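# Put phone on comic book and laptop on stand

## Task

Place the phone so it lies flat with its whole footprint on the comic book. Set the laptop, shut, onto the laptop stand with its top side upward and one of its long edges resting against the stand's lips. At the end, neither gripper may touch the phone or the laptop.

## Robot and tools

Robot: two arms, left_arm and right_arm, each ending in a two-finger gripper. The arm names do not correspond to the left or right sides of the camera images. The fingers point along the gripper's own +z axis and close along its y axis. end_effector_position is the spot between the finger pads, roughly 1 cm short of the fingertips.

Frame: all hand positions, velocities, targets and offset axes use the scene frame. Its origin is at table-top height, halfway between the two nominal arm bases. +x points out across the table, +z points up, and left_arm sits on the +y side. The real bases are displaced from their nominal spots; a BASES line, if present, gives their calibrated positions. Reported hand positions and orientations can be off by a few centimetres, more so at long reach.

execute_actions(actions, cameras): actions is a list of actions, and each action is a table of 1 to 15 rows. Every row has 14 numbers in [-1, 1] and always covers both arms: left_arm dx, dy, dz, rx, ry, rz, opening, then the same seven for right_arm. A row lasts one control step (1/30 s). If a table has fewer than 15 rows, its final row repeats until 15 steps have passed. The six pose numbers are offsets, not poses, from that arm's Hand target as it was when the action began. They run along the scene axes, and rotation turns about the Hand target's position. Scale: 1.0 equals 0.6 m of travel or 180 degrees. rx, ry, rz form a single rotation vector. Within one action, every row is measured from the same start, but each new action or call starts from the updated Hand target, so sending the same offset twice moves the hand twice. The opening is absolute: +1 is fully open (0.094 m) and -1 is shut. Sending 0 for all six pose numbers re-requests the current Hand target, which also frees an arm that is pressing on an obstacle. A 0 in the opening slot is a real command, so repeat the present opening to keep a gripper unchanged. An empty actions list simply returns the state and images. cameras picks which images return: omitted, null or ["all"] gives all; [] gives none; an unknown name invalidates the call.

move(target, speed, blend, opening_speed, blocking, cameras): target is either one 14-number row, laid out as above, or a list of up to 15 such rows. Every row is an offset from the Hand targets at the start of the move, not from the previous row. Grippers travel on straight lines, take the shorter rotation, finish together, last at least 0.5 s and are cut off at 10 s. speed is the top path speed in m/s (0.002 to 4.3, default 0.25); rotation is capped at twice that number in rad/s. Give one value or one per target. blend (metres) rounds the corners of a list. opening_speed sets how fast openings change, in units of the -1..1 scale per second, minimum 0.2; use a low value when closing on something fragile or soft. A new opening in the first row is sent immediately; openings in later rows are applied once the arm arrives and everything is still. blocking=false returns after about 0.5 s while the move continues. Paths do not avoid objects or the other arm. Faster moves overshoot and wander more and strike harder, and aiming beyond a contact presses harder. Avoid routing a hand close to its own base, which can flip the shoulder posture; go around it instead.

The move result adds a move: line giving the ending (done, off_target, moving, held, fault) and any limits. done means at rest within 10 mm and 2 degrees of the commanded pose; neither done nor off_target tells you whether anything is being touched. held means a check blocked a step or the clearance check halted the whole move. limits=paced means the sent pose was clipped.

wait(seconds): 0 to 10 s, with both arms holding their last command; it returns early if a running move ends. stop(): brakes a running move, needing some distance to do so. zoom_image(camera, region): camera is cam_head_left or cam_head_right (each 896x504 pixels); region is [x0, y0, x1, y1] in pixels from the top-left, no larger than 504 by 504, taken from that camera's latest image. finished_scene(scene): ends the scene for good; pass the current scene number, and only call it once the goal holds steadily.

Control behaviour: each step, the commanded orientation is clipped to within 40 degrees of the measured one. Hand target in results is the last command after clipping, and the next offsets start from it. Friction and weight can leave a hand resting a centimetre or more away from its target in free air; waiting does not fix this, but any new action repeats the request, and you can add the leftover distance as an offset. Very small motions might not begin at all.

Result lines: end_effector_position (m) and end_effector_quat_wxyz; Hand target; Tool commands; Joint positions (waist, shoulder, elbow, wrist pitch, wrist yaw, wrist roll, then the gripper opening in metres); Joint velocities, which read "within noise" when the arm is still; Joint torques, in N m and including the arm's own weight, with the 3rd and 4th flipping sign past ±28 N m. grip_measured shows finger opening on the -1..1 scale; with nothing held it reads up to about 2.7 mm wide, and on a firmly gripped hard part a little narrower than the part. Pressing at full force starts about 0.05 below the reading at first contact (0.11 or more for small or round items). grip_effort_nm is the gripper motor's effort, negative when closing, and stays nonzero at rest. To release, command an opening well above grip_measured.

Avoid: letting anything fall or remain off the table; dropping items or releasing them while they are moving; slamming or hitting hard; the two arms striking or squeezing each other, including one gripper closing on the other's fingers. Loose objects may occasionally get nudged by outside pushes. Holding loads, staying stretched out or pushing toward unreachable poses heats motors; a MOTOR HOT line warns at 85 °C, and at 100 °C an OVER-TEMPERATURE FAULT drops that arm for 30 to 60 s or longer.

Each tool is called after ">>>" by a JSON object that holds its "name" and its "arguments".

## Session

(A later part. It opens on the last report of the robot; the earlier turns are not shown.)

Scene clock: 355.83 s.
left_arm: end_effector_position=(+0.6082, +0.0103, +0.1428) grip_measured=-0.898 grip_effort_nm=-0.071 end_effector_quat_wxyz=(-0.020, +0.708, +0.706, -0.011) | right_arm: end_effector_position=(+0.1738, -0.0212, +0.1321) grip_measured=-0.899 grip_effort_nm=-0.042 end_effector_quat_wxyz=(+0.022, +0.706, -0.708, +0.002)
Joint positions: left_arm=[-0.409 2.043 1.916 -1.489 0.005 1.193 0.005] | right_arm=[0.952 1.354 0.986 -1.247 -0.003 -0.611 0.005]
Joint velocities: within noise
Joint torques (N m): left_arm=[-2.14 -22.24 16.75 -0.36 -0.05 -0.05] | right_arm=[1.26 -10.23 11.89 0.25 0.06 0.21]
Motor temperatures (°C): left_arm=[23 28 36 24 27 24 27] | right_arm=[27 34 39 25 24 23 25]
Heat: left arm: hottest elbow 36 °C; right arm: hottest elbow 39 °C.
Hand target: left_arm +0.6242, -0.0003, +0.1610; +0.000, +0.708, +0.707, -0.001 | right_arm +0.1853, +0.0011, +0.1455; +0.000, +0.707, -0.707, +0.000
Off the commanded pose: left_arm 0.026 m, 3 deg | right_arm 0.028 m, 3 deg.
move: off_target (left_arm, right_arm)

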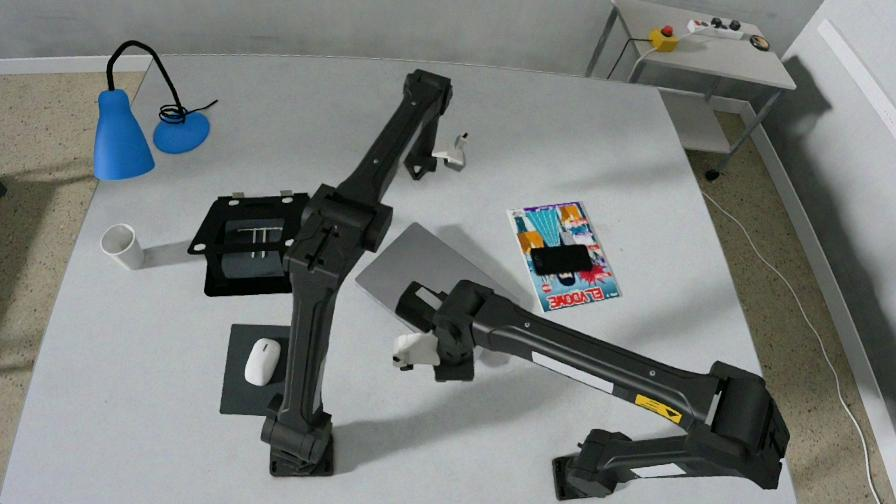

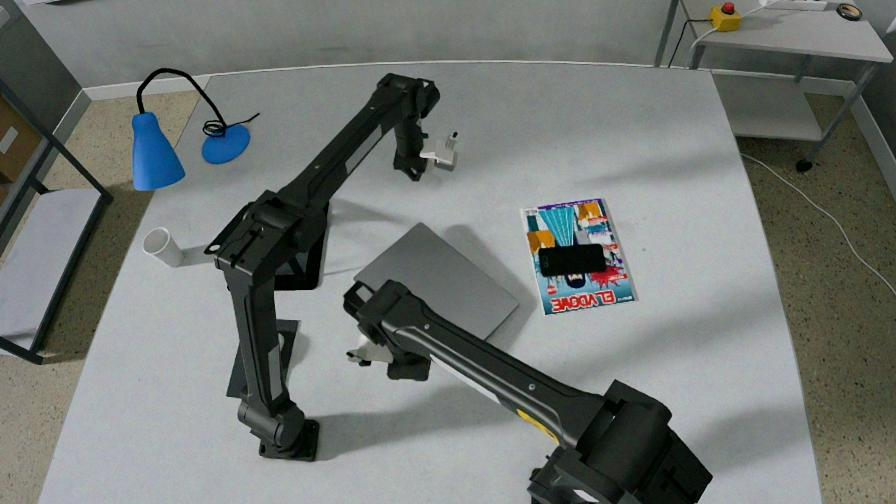

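>>> {"name": "move", "arguments": {"target": [[-0.015,-0.065,0.0,0,0,0,-0.9,0.01,0.06,0.0,0,0,0,-0.9],[-0.015,-0.065,-0.205,0,0,0,-0.9,0.01,0.06,-0.2,0,0,0,-0.9]], "blend": [0.02,0]}}

>>> {"name": "zoom_image", "arguments": {"camera": "cam_head_left", "region": [280, 160, 540, 420]}}

>>> {"name": "zoom_image", "arguments": {"camera": "cam_head_right", "region": [280, 160, 540, 420]}}

Scene clock: 367.30 s.
left_arm: end_effector_position=(+0.6116, -0.0381, +0.0334) grip_measured=-0.898 grip_effort_nm=-0.071 end_effector_quat_wxyz=(-0.009, +0.710, +0.704, -0.005) | right_arm: end_effector_position=(+0.1947, +0.0356, +0.0332) grip_measured=-0.899 grip_effort_nm=-0.042 end_effector_quat_wxyz=(-0.004, +0.706, -0.708, -0.002)
Joint positions: left_arm=[-0.477 2.164 1.825 -1.251 0.004 1.132 0.005] | right_arm=[0.99 1.604 0.965 -0.923 -0.003 -0.573 0.005]
Joint velocities: within noise
Joint torques (N m): left_arm=[-0.67 -24.18 9.69 0.72 -0.06 -0.1] | right_arm=[1.2 -13.8 6.32 0.55 0.07 0.21]
Motor temperatures (°C): left_arm=[23 28 36 24 27 24 27] | right_arm=[27 34 41 25 24 23 25]
Heat: left arm: hottest elbow 36 °C; right arm: hottest elbow 41 °C.
Hand target: left_arm +0.6151, -0.0392, +0.0381; +0.000, +0.707, +0.707, -0.001 | right_arm +0.1913, +0.0371, +0.0256; +0.000, +0.707, -0.707, -0.001
Off the commanded pose: left_arm 0.006 m, 1 deg | right_arm 0.008 m, 1 deg.
move: done

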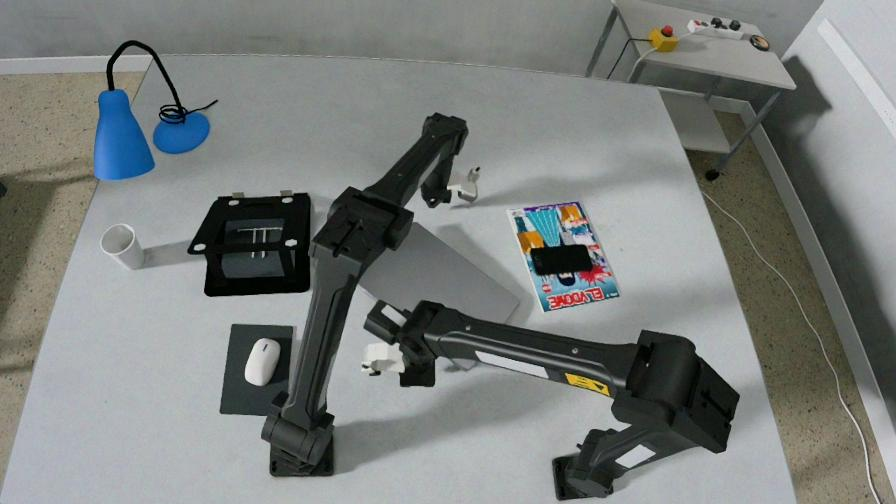

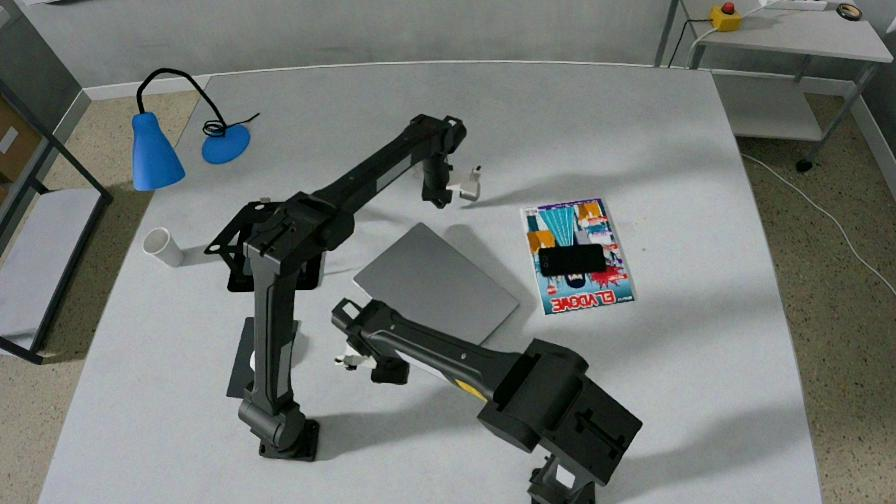

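Scaled by 1.938.

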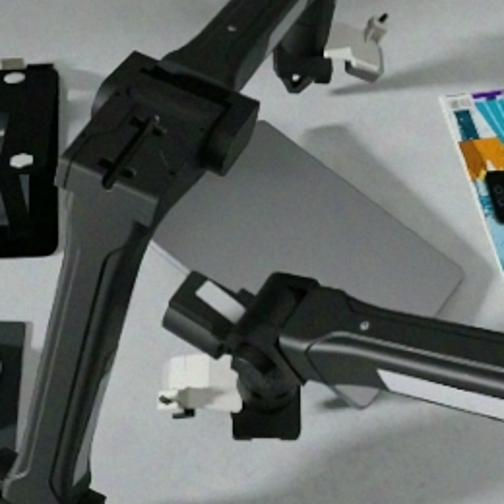

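Scaled by 1.938.

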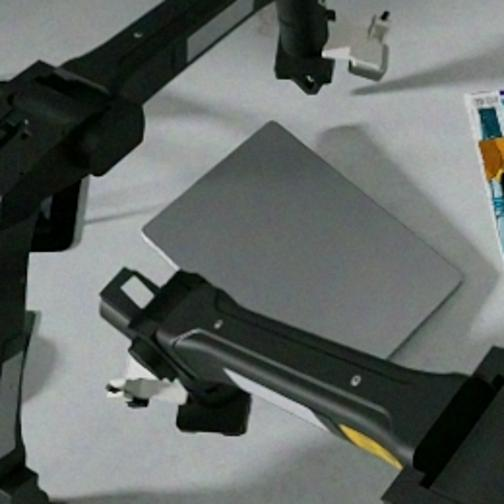

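>>> {"name": "move", "arguments": {"target": [[0,0,-0.035,0,0,0,-0.9,-0.01,-0.07,-0.03,0,0,0,-0.9]], "speed": 0.1}}

>>> {"name": "zoom_image", "arguments": {"camera": "cam_head_left", "region": [280, 160, 540, 420]}}

>>> {"name": "zoom_image", "arguments": {"camera": "cam_head_right", "region": [280, 160, 540, 420]}}

Scene clock: 371.67 s.
left_arm: end_effector_position=(+0.6164, -0.0404, +0.0281) grip_measured=-0.898 grip_effort_nm=-0.071 end_effector_quat_wxyz=(+0.005, +0.710, +0.704, +0.000) | right_arm: end_effector_position=(+0.1853, +0.0034, +0.0110) grip_measured=-0.899 grip_effort_nm=-0.046 end_effector_quat_wxyz=(-0.002, +0.708, -0.706, -0.001)
Joint positions: left_arm=[-0.477 2.165 1.812 -1.208 0.004 1.131 0.005] | right_arm=[0.966 1.575 0.854 -0.846 -0.002 -0.603 0.005]
Joint velocities: within noise
Joint torques (N m): left_arm=[-1.67 -22.77 9.01 0.72 -0.07 -0.04] | right_arm=[-0.44 -14.27 4.7 0.44 0.03 0.07]
Motor temperatures (°C): left_arm=[23 29 36 24 27 24 27] | right_arm=[27 34 40 25 24 23 25]
Heat: left arm: hottest elbow 36 °C; right arm: hottest elbow 40 °C.
Hand target: left_arm +0.6152, -0.0392, +0.0170; +0.000, +0.707, +0.707, -0.001 | right_arm +0.1853, -0.0049, +0.0076; +0.000, +0.707, -0.707, +0.000
Off the commanded pose: left_arm 0.011 m, 1 deg | right_arm 0.009 m, 0 deg.
move: off_target (left_arm)

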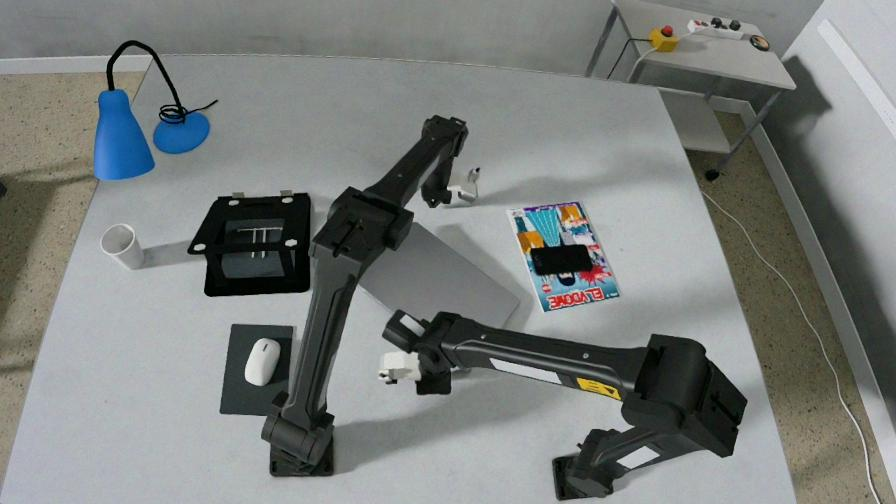

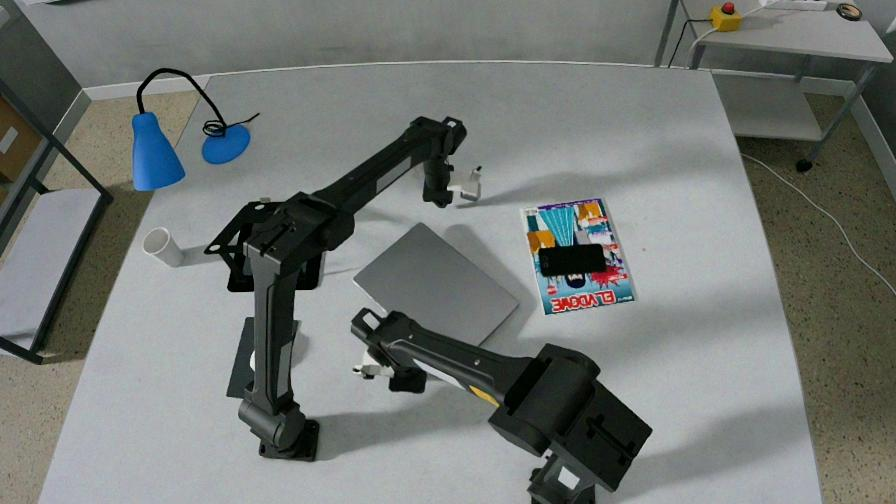

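Scaled by 1.938.

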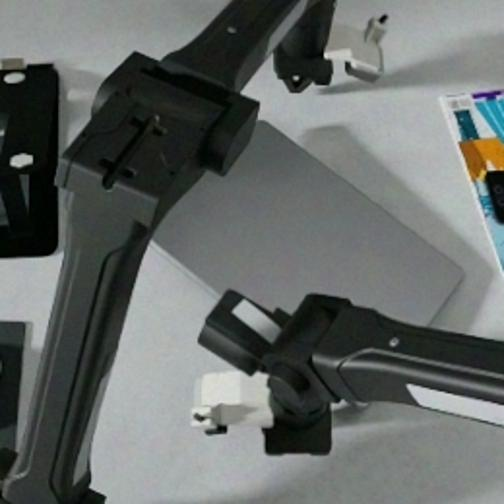

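Scaled by 1.938.

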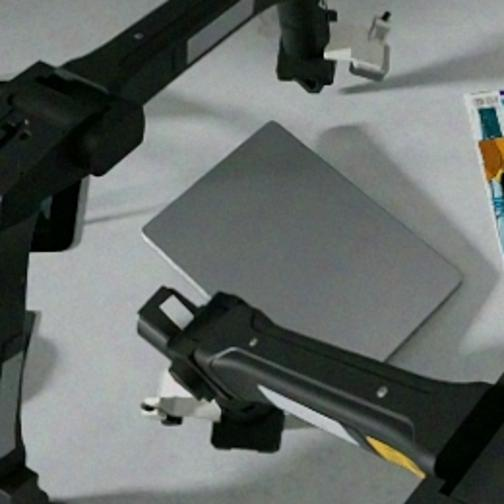

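>>> {"name": "move", "arguments": {"target": [[0,0,-0.025,0,0,0,-0.9,0,0,0.01,0,0,0,-0.9],[-0.12,0.05,-0.025,0,0,0,-0.9,0.08,-0.06,0.01,0,0,0,-0.9]], "speed": 0.1}}

>>> {"name": "zoom_image", "arguments": {"camera": "cam_head_left", "region": [280, 160, 540, 420]}}

>>> {"name": "zoom_image", "arguments": {"camera": "cam_head_right", "region": [280, 160, 540, 420]}}

Scene clock: 376.87 s.
left_arm: end_effector_position=(+0.5564, -0.0111, +0.0135) grip_measured=-0.898 grip_effort_nm=-0.061 end_effector_quat_wxyz=(+0.014, +0.708, +0.706, +0.004) | right_arm: end_effector_position=(+0.2284, -0.0329, +0.0115) grip_measured=-0.899 grip_effort_nm=-0.042 end_effector_quat_wxyz=(+0.001, +0.709, -0.705, -0.005)
Joint positions: left_arm=[-0.477 2.006 1.497 -1.033 0.002 1.126 0.005] | right_arm=[0.813 1.573 0.854 -0.853 -0.009 -0.759 0.005]
Joint velocities: within noise
Joint torques (N m): left_arm=[-2.73 -20.6 6.54 0.49 0.08 -0.03] | right_arm=[-0.85 -14.45 5.89 0.01 0.26 0.05]
Motor temperatures (°C): left_arm=[23 29 36 24 27 24 27] | right_arm=[27 34 39 25 24 23 25]
Heat: left arm: hottest elbow 36 °C; right arm: hottest elbow 39 °C.
Hand target: left_arm +0.5432, -0.0092, +0.0021; +0.000, +0.707, +0.707, -0.001 | right_arm +0.2334, -0.0409, +0.0136; +0.000, +0.707, -0.707, +0.000
Off the commanded pose: left_arm 0.018 m, 2 deg | right_arm 0.010 m, 1 deg.
move: off_target (left_arm)

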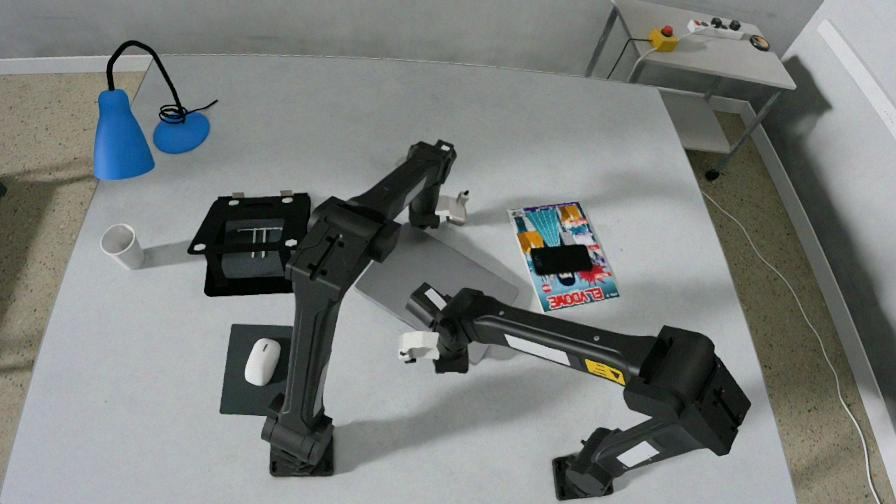

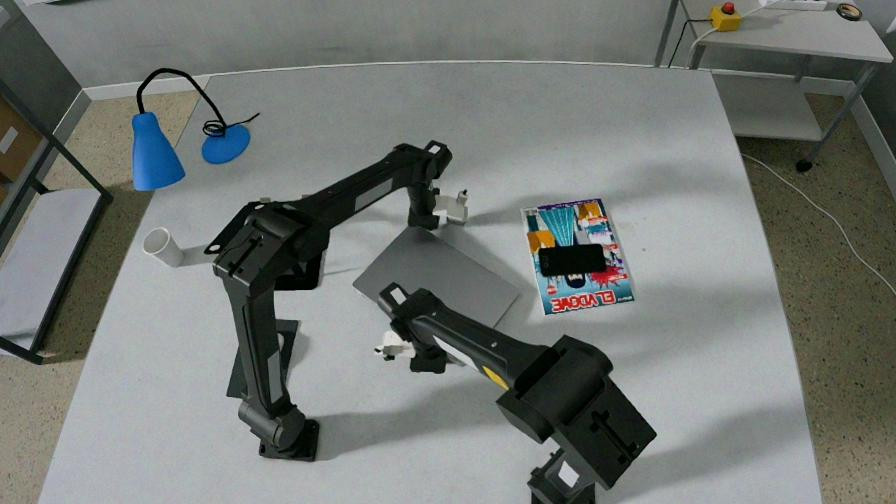

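Scaled by 1.938.

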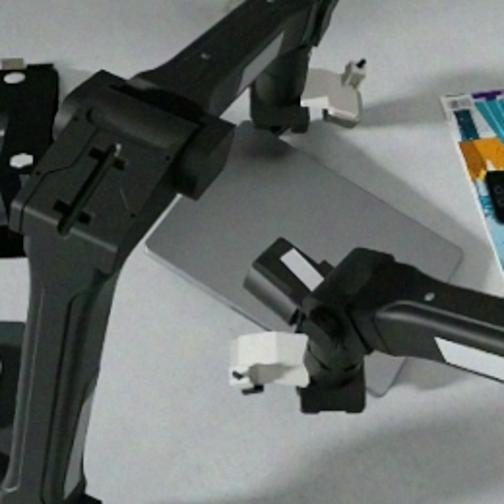

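Scaled by 1.938.

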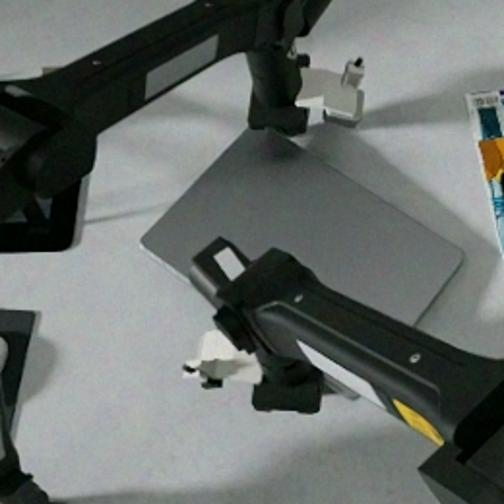

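>>> {"name": "move", "arguments": {"target": [[-0.07,0.07,0.01,0,0,0,-0.9,0.06,-0.11,0,0,0,0,-0.9]], "speed": 0.1}}

>>> {"name": "zoom_image", "arguments": {"camera": "cam_head_left", "region": [280, 160, 540, 420]}}

>>> {"name": "zoom_image", "arguments": {"camera": "cam_head_right", "region": [280, 160, 540, 420]}}

Scene clock: 381.50 s.
left_arm: end_effector_position=(+0.5108, +0.0258, +0.0125) grip_measured=-0.898 grip_effort_nm=-0.056 end_effector_quat_wxyz=(+0.009, +0.708, +0.707, +0.004) | right_arm: end_effector_position=(+0.2670, -0.0997, +0.0113) grip_measured=-0.899 grip_effort_nm=-0.042 end_effector_quat_wxyz=(+0.004, +0.709, -0.705, -0.004)
Joint positions: left_arm=[-0.452 1.886 1.301 -0.966 -0.001 1.149 0.005] | right_arm=[0.61 1.544 0.817 -0.854 -0.006 -0.961 0.005]
Joint velocities: within noise
Joint torques (N m): left_arm=[-0.73 -20.31 6.28 0.21 0.14 0.06] | right_arm=[-0.73 -14.27 5.35 0.24 0.15 0.08]
Motor temperatures (°C): left_arm=[23 29 36 24 27 24 27] | right_arm=[27 34 39 25 24 23 25]
Heat: left arm: hottest elbow 36 °C; right arm: hottest elbow 39 °C.
Hand target: left_arm +0.5011, +0.0329, +0.0080; +0.000, +0.707, +0.707, -0.001 | right_arm +0.2693, -0.1069, +0.0135; +0.000, +0.707, -0.707, +0.000
Off the commanded pose: left_arm 0.013 m, 1 deg | right_arm 0.008 m, 1 deg.
move: off_target (left_arm)

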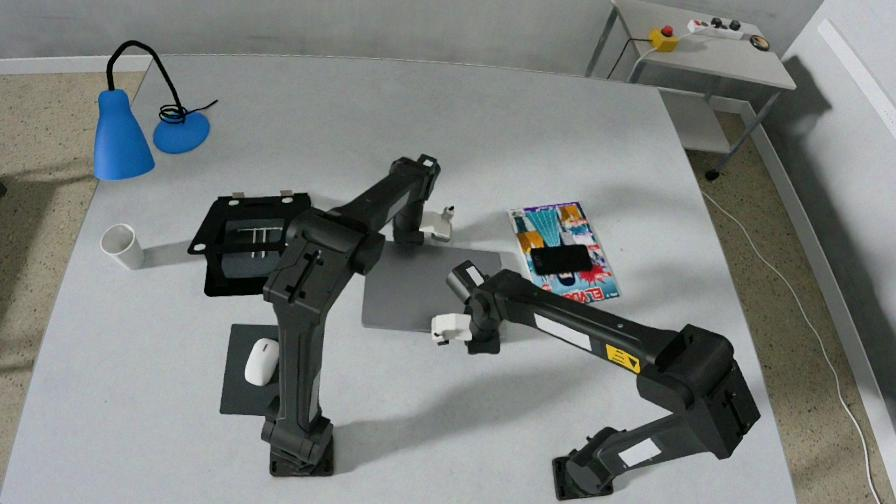

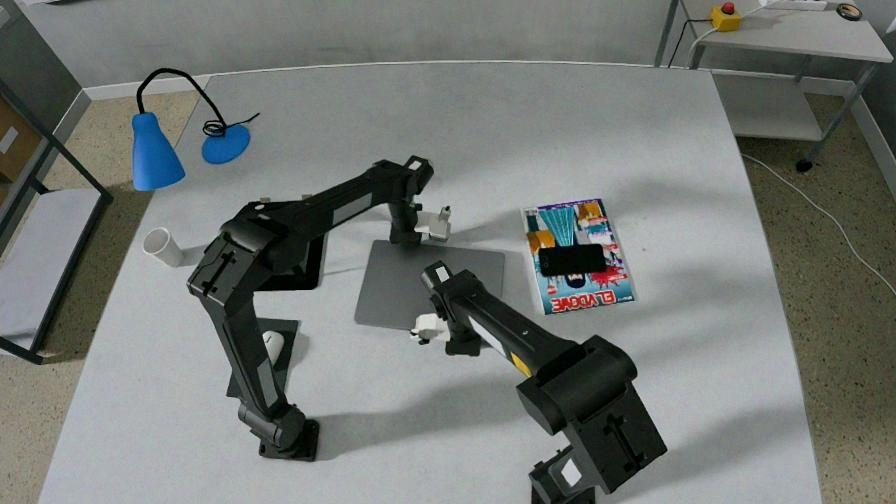

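Scaled by 1.938.

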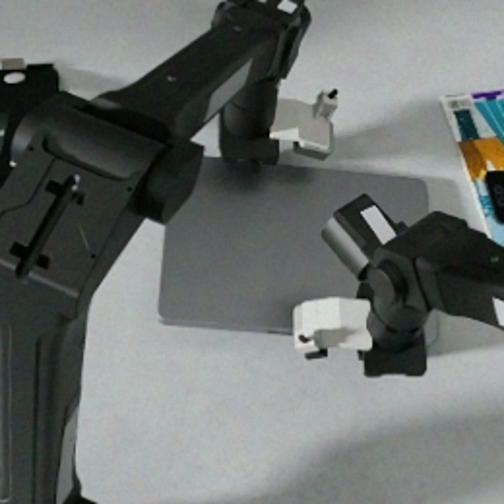

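Scaled by 1.938.

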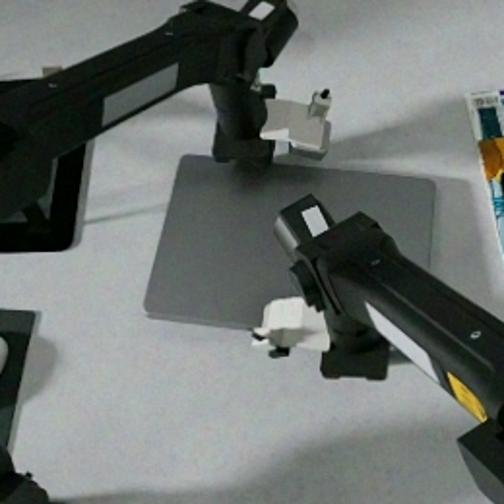

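>>> {"name": "move", "arguments": {"target": [[0,0,0.005,0,0,0,-0.9,-0.04,0,0.02,0,0,0,-0.9],[0,0,0.005,0,0,0,-0.9,-0.03,0,0.23,0,0,0,-0.9],[0,0,0.005,0,0,0,-0.9,0.5,0.01,0.23,0,0,0,-0.9],[0,0,0.005,0,0,0,-0.9,0.5,0.01,-0.005,0,0,0,-0.9]], "blend": [0.01,0.03,0.03,0], "speed": 0.2}}

>>> {"name": "zoom_image", "arguments": {"camera": "cam_head_left", "region": [280, 160, 540, 420]}}

>>> {"name": "zoom_image", "arguments": {"camera": "cam_head_right", "region": [280, 160, 540, 420]}}

Scene clock: 394.23 s.
left_arm: end_effector_position=(+0.5110, +0.0257, +0.0127) grip_measured=-0.898 grip_effort_nm=-0.056 end_effector_quat_wxyz=(+0.009, +0.708, +0.706, +0.004) | right_arm: end_effector_position=(+0.4733, -0.1078, +0.1387) grip_measured=-0.899 grip_effort_nm=-0.037 end_effector_quat_wxyz=(+0.008, +0.703, -0.711, -0.003)
Joint positions: left_arm=[-0.452 1.886 1.301 -0.966 -0.001 1.149 0.005] | right_arm=[0.377 1.806 1.545 -1.326 0 -1.177 0.005]
Joint velocities: within noise
Joint torques (N m): left_arm=[-1.49 -20.37 6.54 0.16 0.09 0.04] | right_arm=[0.85 -22.07 7.01 0.24 -0.04 0.19]
Motor temperatures (°C): left_arm=[23 30 35 24 27 24 26] | right_arm=[27 35 38 25 24 23 25]
Heat: left arm: hottest elbow 35 °C; right arm: hottest elbow 38 °C.
Hand target: left_arm +0.5012, +0.0328, +0.0110; +0.000, +0.707, +0.707, -0.001 | right_arm +0.4686, -0.1055, +0.1446; +0.002, +0.704, -0.710, -0.001 (not the last commanded pose)
Off the commanded pose: left_arm 0.012 m, 1 deg | right_arm 0.160 m, 1 deg.
move: held (right_arm; a check stopped the path), off_target (left_arm); path passed 2 of 4 targets; limits=held
pose unreachable (right arm): on one or more control steps of this call, first in action 0 (counted from 0), this arm could not follow its commanded pose, so it was not sent that pose on those steps. It may still have moved: this result reports where it is.
cause: moving toward the commanded pose would bring a part of the arm too close to another arm (this arm's wrist camera and the left arm's wrist (the part past joint 4), where that arm would come to rest).

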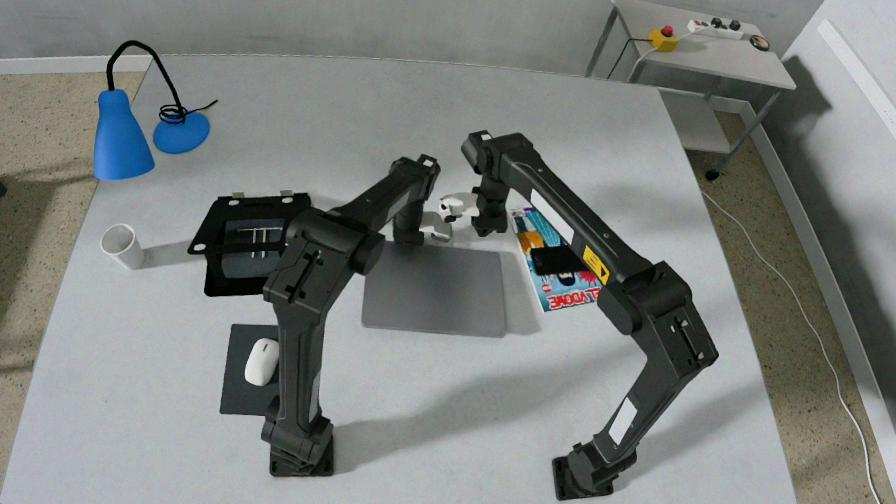

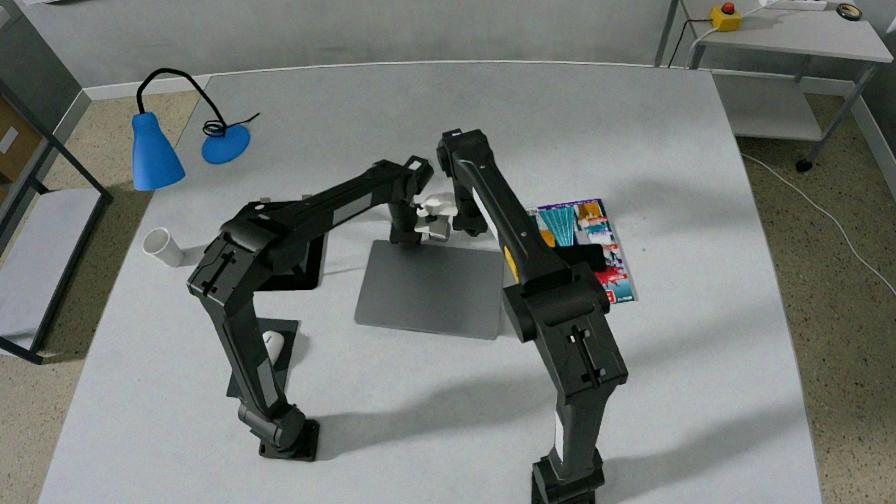

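Scaled by 1.938.

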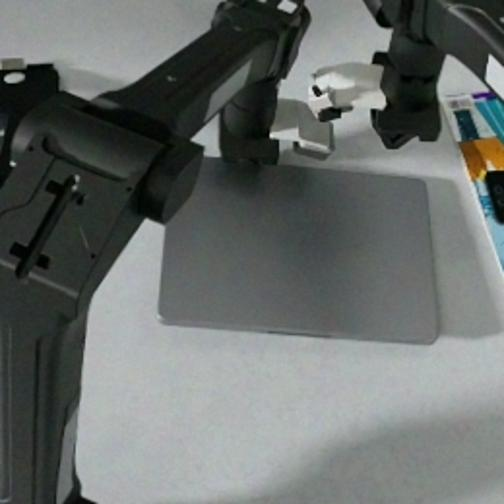

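Scaled by 1.938.

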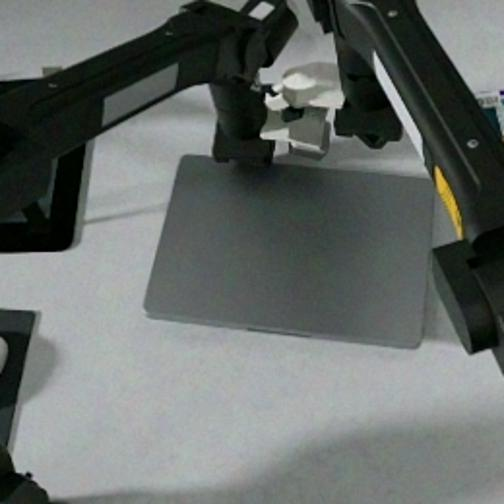

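>>> {"name": "move", "arguments": {"target": [[0.07,0,0.01,0,0,0,-0.9,0,-0.1,0.1,0,0,0,-0.9],[0.09,-0.02,0.16,0,0,0,-0.9,-0.45,-0.32,0.12,0,0,0,-0.9],[0.11,-0.11,0.17,0,0,0.5,0.9,-0.45,-0.32,0.12,0,0,0,-0.9]], "blend": [0.01,0.03,0], "speed": 0.2}}

>>> {"name": "zoom_image", "arguments": {"camera": "cam_head_left", "region": [280, 160, 540, 420]}}

>>> {"name": "zoom_image", "arguments": {"camera": "cam_head_right", "region": [280, 160, 540, 420]}}

Scene clock: 407.23 s.
left_arm: end_effector_position=(+0.5508, -0.0159, +0.0965) grip_measured=+0.897 grip_effort_nm=0.125 end_effector_quat_wxyz=(-0.019, -0.003, +1.000, +0.008) | right_arm: end_effector_position=(+0.2051, -0.2940, +0.2203) grip_measured=-0.899 grip_effort_nm=-0.037 end_effector_quat_wxyz=(-0.004, +0.706, -0.708, +0.004)
Joint positions: left_arm=[-0.488 1.955 1.651 -1.309 0.004 -0.465 0.089] | right_arm=[0.063 0.93 0.907 -1.537 0.001 -1.499 0.005]
Joint velocities: within noise
Joint torques (N m): left_arm=[-2.26 -20.6 16.17 0.03 -0.19 -0.09] | right_arm=[-0.38 -5.77 7.32 -0.23 -0.04 0.09]
Motor temperatures (°C): left_arm=[23 30 35 24 27 24 26] | right_arm=[27 35 38 25 24 23 25]
Heat: left arm: hottest elbow 35 °C; right arm: hottest elbow 38 °C.
Hand target: left_arm +0.5671, -0.0332, +0.1131; +0.001, +0.001, +1.000, +0.000 | right_arm +0.1986, -0.2975, +0.2167; +0.002, +0.704, -0.710, -0.001
Off the commanded pose: left_arm 0.029 m, 2 deg | right_arm 0.008 m, 1 deg.
move: off_target (left_arm); target 3's new opening was sent with left_arm's hand 0.029 m and 2 deg from that target

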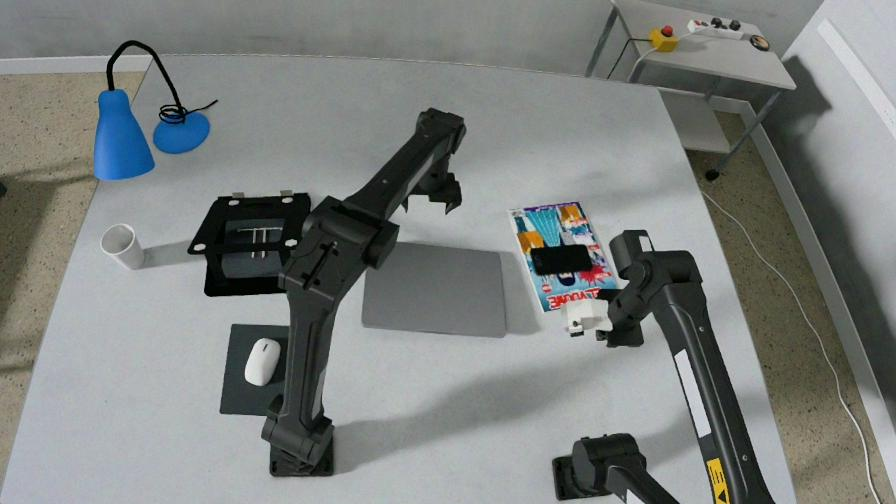

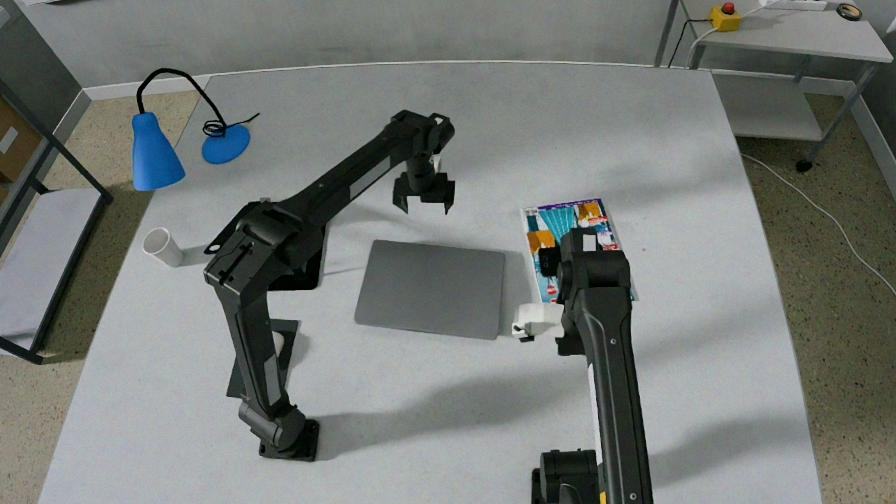

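Scaled by 1.938.

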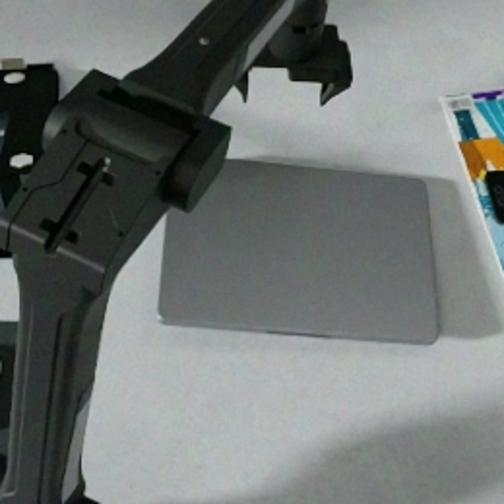

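Scaled by 1.938.

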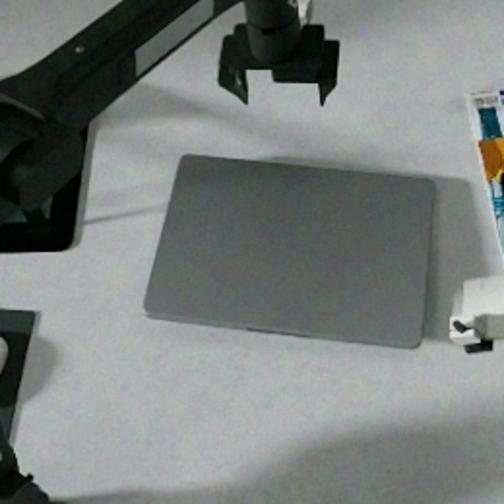

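>>> {"name": "move", "arguments": {"target": [[0.0,-0.033,-0.18,0,0,0,0.9,0,0,0,0,0,0,-0.9],[-0.12,-0.033,-0.18,0,0,0,0.9,0,0,0,0,0,0,-0.9],[-0.33,-0.033,-0.175,0,0,0,0.9,0,0,0,0,0,0,-0.9]], "speed": 0.1}}

>>> {"name": "zoom_image", "arguments": {"camera": "cam_head_left", "region": [280, 200, 540, 460]}}

>>> {"name": "zoom_image", "arguments": {"camera": "cam_head_right", "region": [280, 200, 540, 460]}}

Scene clock: 414.97 s.
left_arm: end_effector_position=(+0.3900, -0.0462, +0.0119) grip_measured=+0.898 grip_effort_nm=0.115 end_effector_quat_wxyz=(+0.012, +0.001, +1.000, +0.001) | right_arm: end_effector_position=(+0.2051, -0.2940, +0.2203) grip_measured=-0.899 grip_effort_nm=-0.037 end_effector_quat_wxyz=(-0.004, +0.706, -0.708, +0.004)
Joint positions: left_arm=[-0.711 1.746 1.087 -0.895 -0.016 -0.679 0.089] | right_arm=[0.063 0.93 0.907 -1.537 0.001 -1.499 0.005]
Joint velocities: within noise
Joint torques (N m): left_arm=[-4.48 -17.08 5.83 0.32 0.52 -0.34] | right_arm=[-0.38 -5.71 7.31 -0.24 -0.03 0.09]
Motor temperatures (°C): left_arm=[23 30 36 24 27 24 26] | right_arm=[27 34 38 25 24 23 25]
Heat: left arm: hottest elbow 36 °C; right arm: hottest elbow 38 °C.
Hand target: left_arm +0.3691, -0.0530, +0.0081; +0.000, +0.001, +1.000, +0.000 | right_arm +0.1986, -0.2975, +0.2167; +0.002, +0.704, -0.710, -0.001
Off the commanded pose: left_arm 0.022 m, 1 deg | right_arm 0.008 m, 1 deg.
move: off_target (left_arm)

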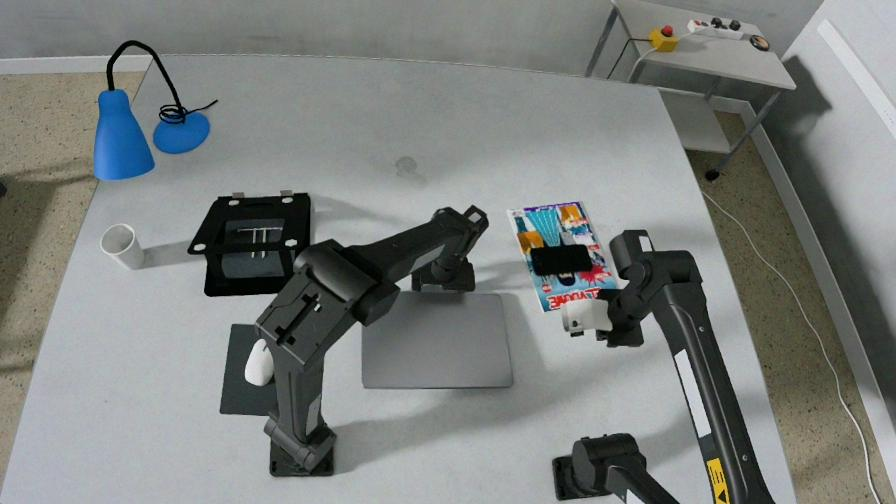

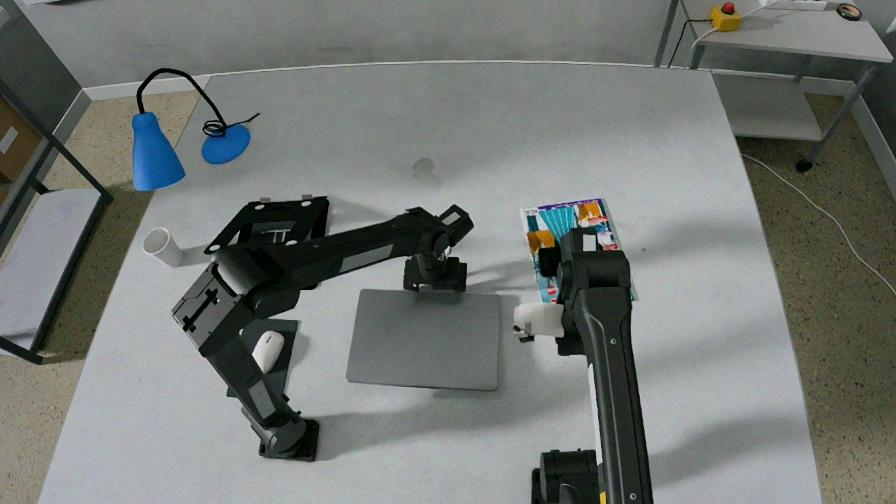

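Scaled by 1.938.

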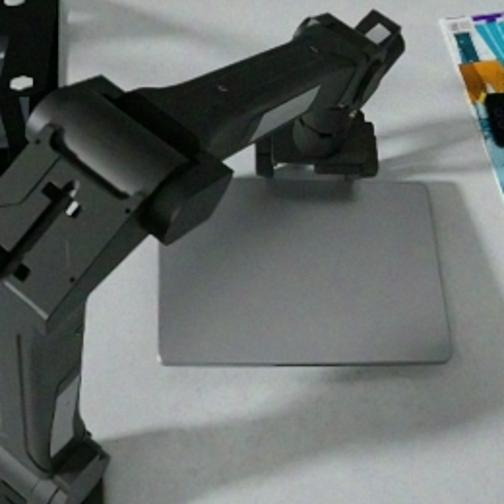

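Scaled by 1.938.

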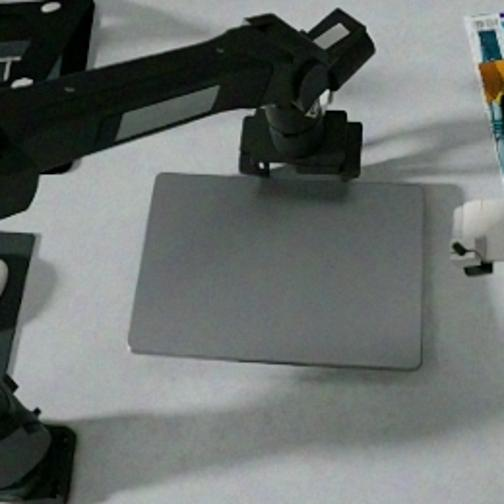

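>>> {"name": "move", "arguments": {"target": [[0.07,0,0.01,0,0,0,0.9,0,0,0,0,0,0,-0.9],[0.1,0.05,0.4,0,0,0.0,0.9,0,0,0,0,0,0,-0.9],[0.23,0.6,0.42,0,0,0.25,0.9,0,0,0,0,0,0,-0.9],[0.23,1.0,0.42,0,0,0.5,0.9,0,0,0,0,0,0,-0.9]], "blend": [0.01,0.05,0.05,0]}}

>>> {"name": "zoom_image", "arguments": {"camera": "cam_head_left", "region": [80, 130, 340, 330]}}

>>> {"name": "zoom_image", "arguments": {"camera": "cam_head_right", "region": [100, 130, 360, 330]}}

Scene clock: 425.97 s.
left_arm: end_effector_position=(+0.4944, +0.5362, +0.2397) grip_measured=+0.898 grip_effort_nm=0.110 end_effector_quat_wxyz=(+0.022, +0.702, -0.712, -0.006) | right_arm: end_effector_position=(+0.2051, -0.2940, +0.2203) grip_measured=-0.899 grip_effort_nm=-0.037 end_effector_quat_wxyz=(-0.004, +0.706, -0.708, +0.004)
Joint positions: left_arm=[0.536 1.812 1.82 -1.625 -0.003 -0.991 0.089] | right_arm=[0.063 0.93 0.907 -1.537 0.001 -1.499 0.005]
Joint velocities: within noise
Joint torques (N m): left_arm=[-1.03 -18.73 16.8 -0.05 0.02 -0.12] | right_arm=[-0.38 -5.83 7.31 -0.2 -0.03 0.09]
Motor temperatures (°C): left_arm=[23 30 36 24 27 24 26] | right_arm=[27 34 38 25 24 23 25]
Heat: left arm: hottest elbow 36 °C; right arm: hottest elbow 38 °C.
Hand target: left_arm +0.5071, +0.5469, +0.2600; +0.000, +0.707, -0.707, +0.000 | right_arm +0.1986, -0.2975, +0.2167; +0.002, +0.704, -0.710, -0.001
Off the commanded pose: left_arm 0.026 m, 3 deg | right_arm 0.008 m, 1 deg.
move: off_target (left_arm)

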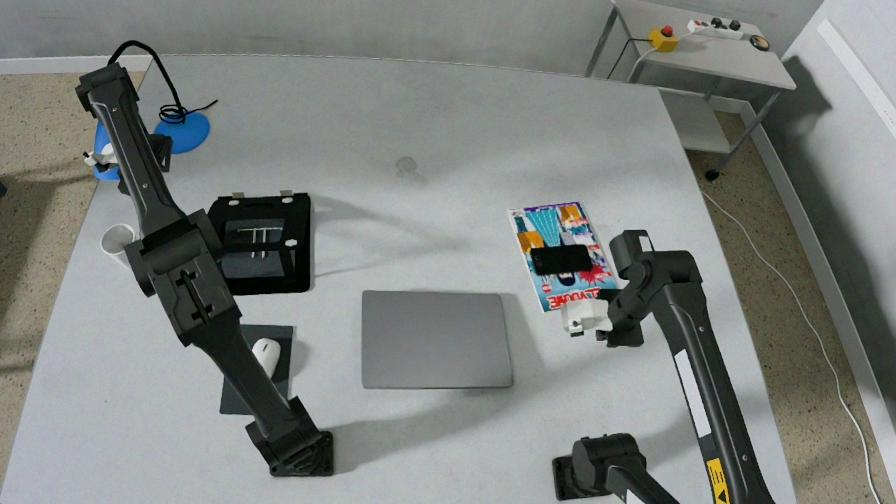

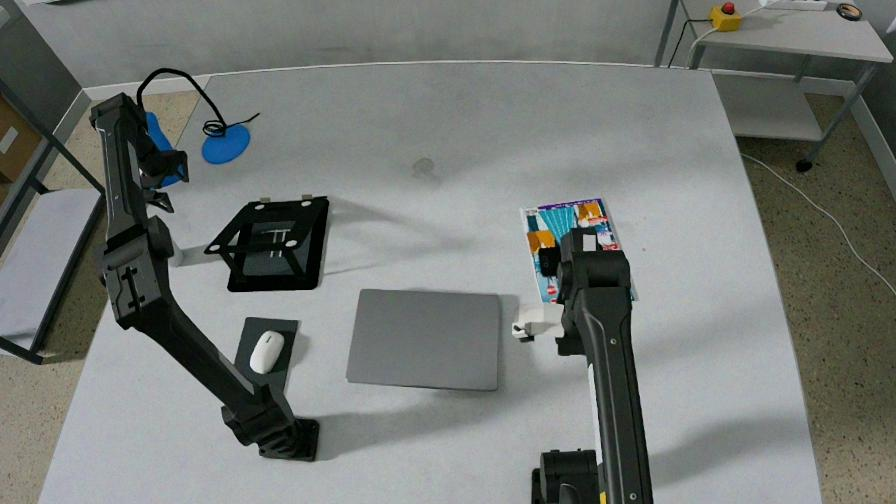

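Scaled by 1.938.

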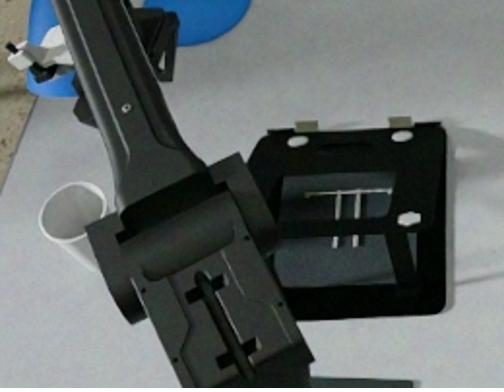

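Scaled by 1.938.

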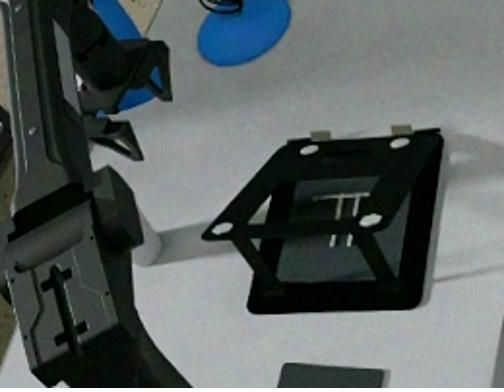

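>>> {"name": "move", "arguments": {"target": [-0.12,-0.25,0,0,0,-0.5,-0.9,0,0,0,0,0,0,-0.9]}}

>>> {"name": "zoom_image", "arguments": {"camera": "cam_head_left", "region": [120, 130, 380, 330]}}

>>> {"name": "zoom_image", "arguments": {"camera": "cam_head_right", "region": [120, 130, 380, 330]}}

Scene clock: 447.53 s.
left_arm: end_effector_position=(+0.4351, +0.4035, +0.2545) grip_measured=-0.898 grip_effort_nm=-0.081 end_effector_quat_wxyz=(-0.012, -0.010, +1.000, -0.003) | right_arm: end_effector_position=(+0.2051, -0.2940, +0.2203) grip_measured=-0.899 grip_effort_nm=-0.037 end_effector_quat_wxyz=(-0.004, +0.706, -0.708, +0.004)
Joint positions: left_arm=[0.35 1.491 1.457 -1.561 -0.003 0.358 0.005] | right_arm=[0.063 0.93 0.907 -1.537 0.001 -1.499 0.005]
Joint velocities: within noise
Joint torques (N m): left_arm=[-2.43 -16.21 9.57 0.79 0.14 0.04] | right_arm=[-0.32 -5.77 7.32 -0.18 -0.03 0.09]
Motor temperatures (°C): left_arm=[23 30 37 24 27 24 26] | right_arm=[27 33 38 25 24 23 25]
Heat: left arm: hottest elbow 37 °C; right arm: hottest elbow 38 °C.
Hand target: left_arm +0.4351, +0.3970, +0.2599; +0.000, +0.001, +1.000, +0.000 | right_arm +0.1986, -0.2975, +0.2167; +0.002, +0.704, -0.710, -0.001
Off the commanded pose: left_arm 0.009 m, 2 deg | right_arm 0.008 m, 1 deg.
move: done

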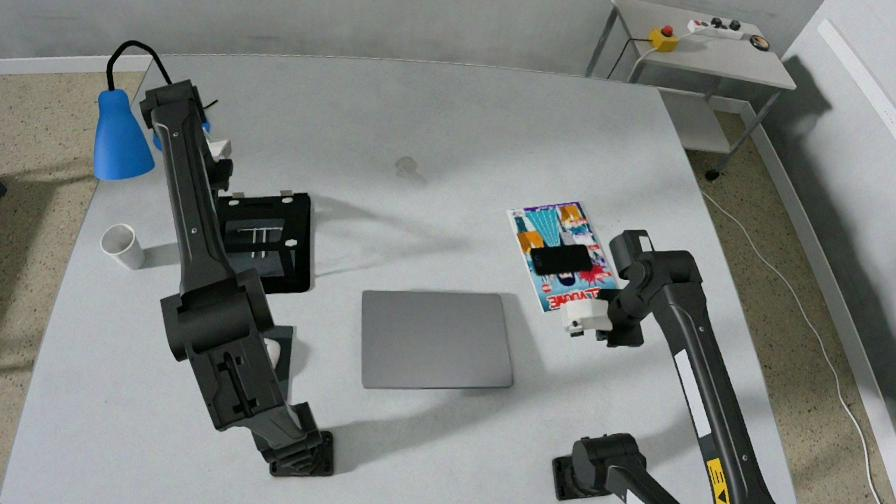

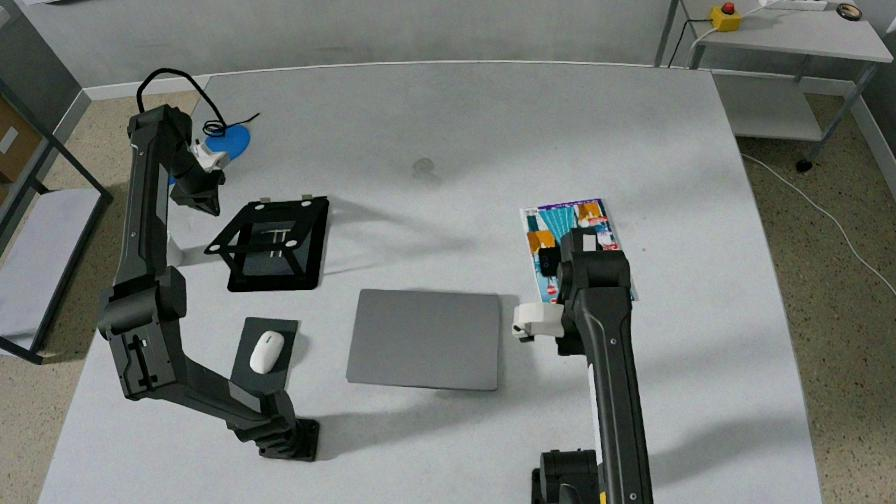

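Scaled by 1.938.

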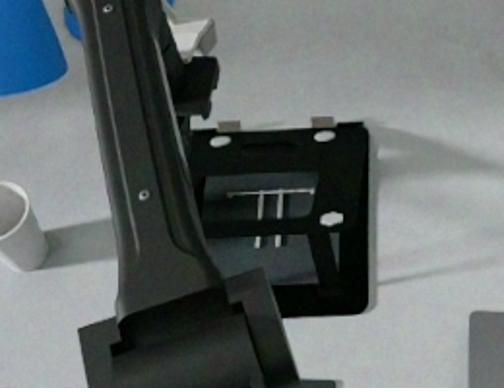

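Scaled by 1.938.

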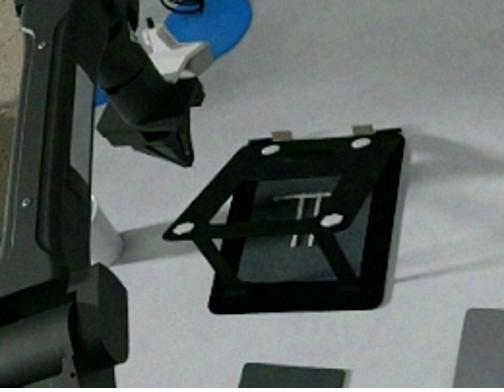

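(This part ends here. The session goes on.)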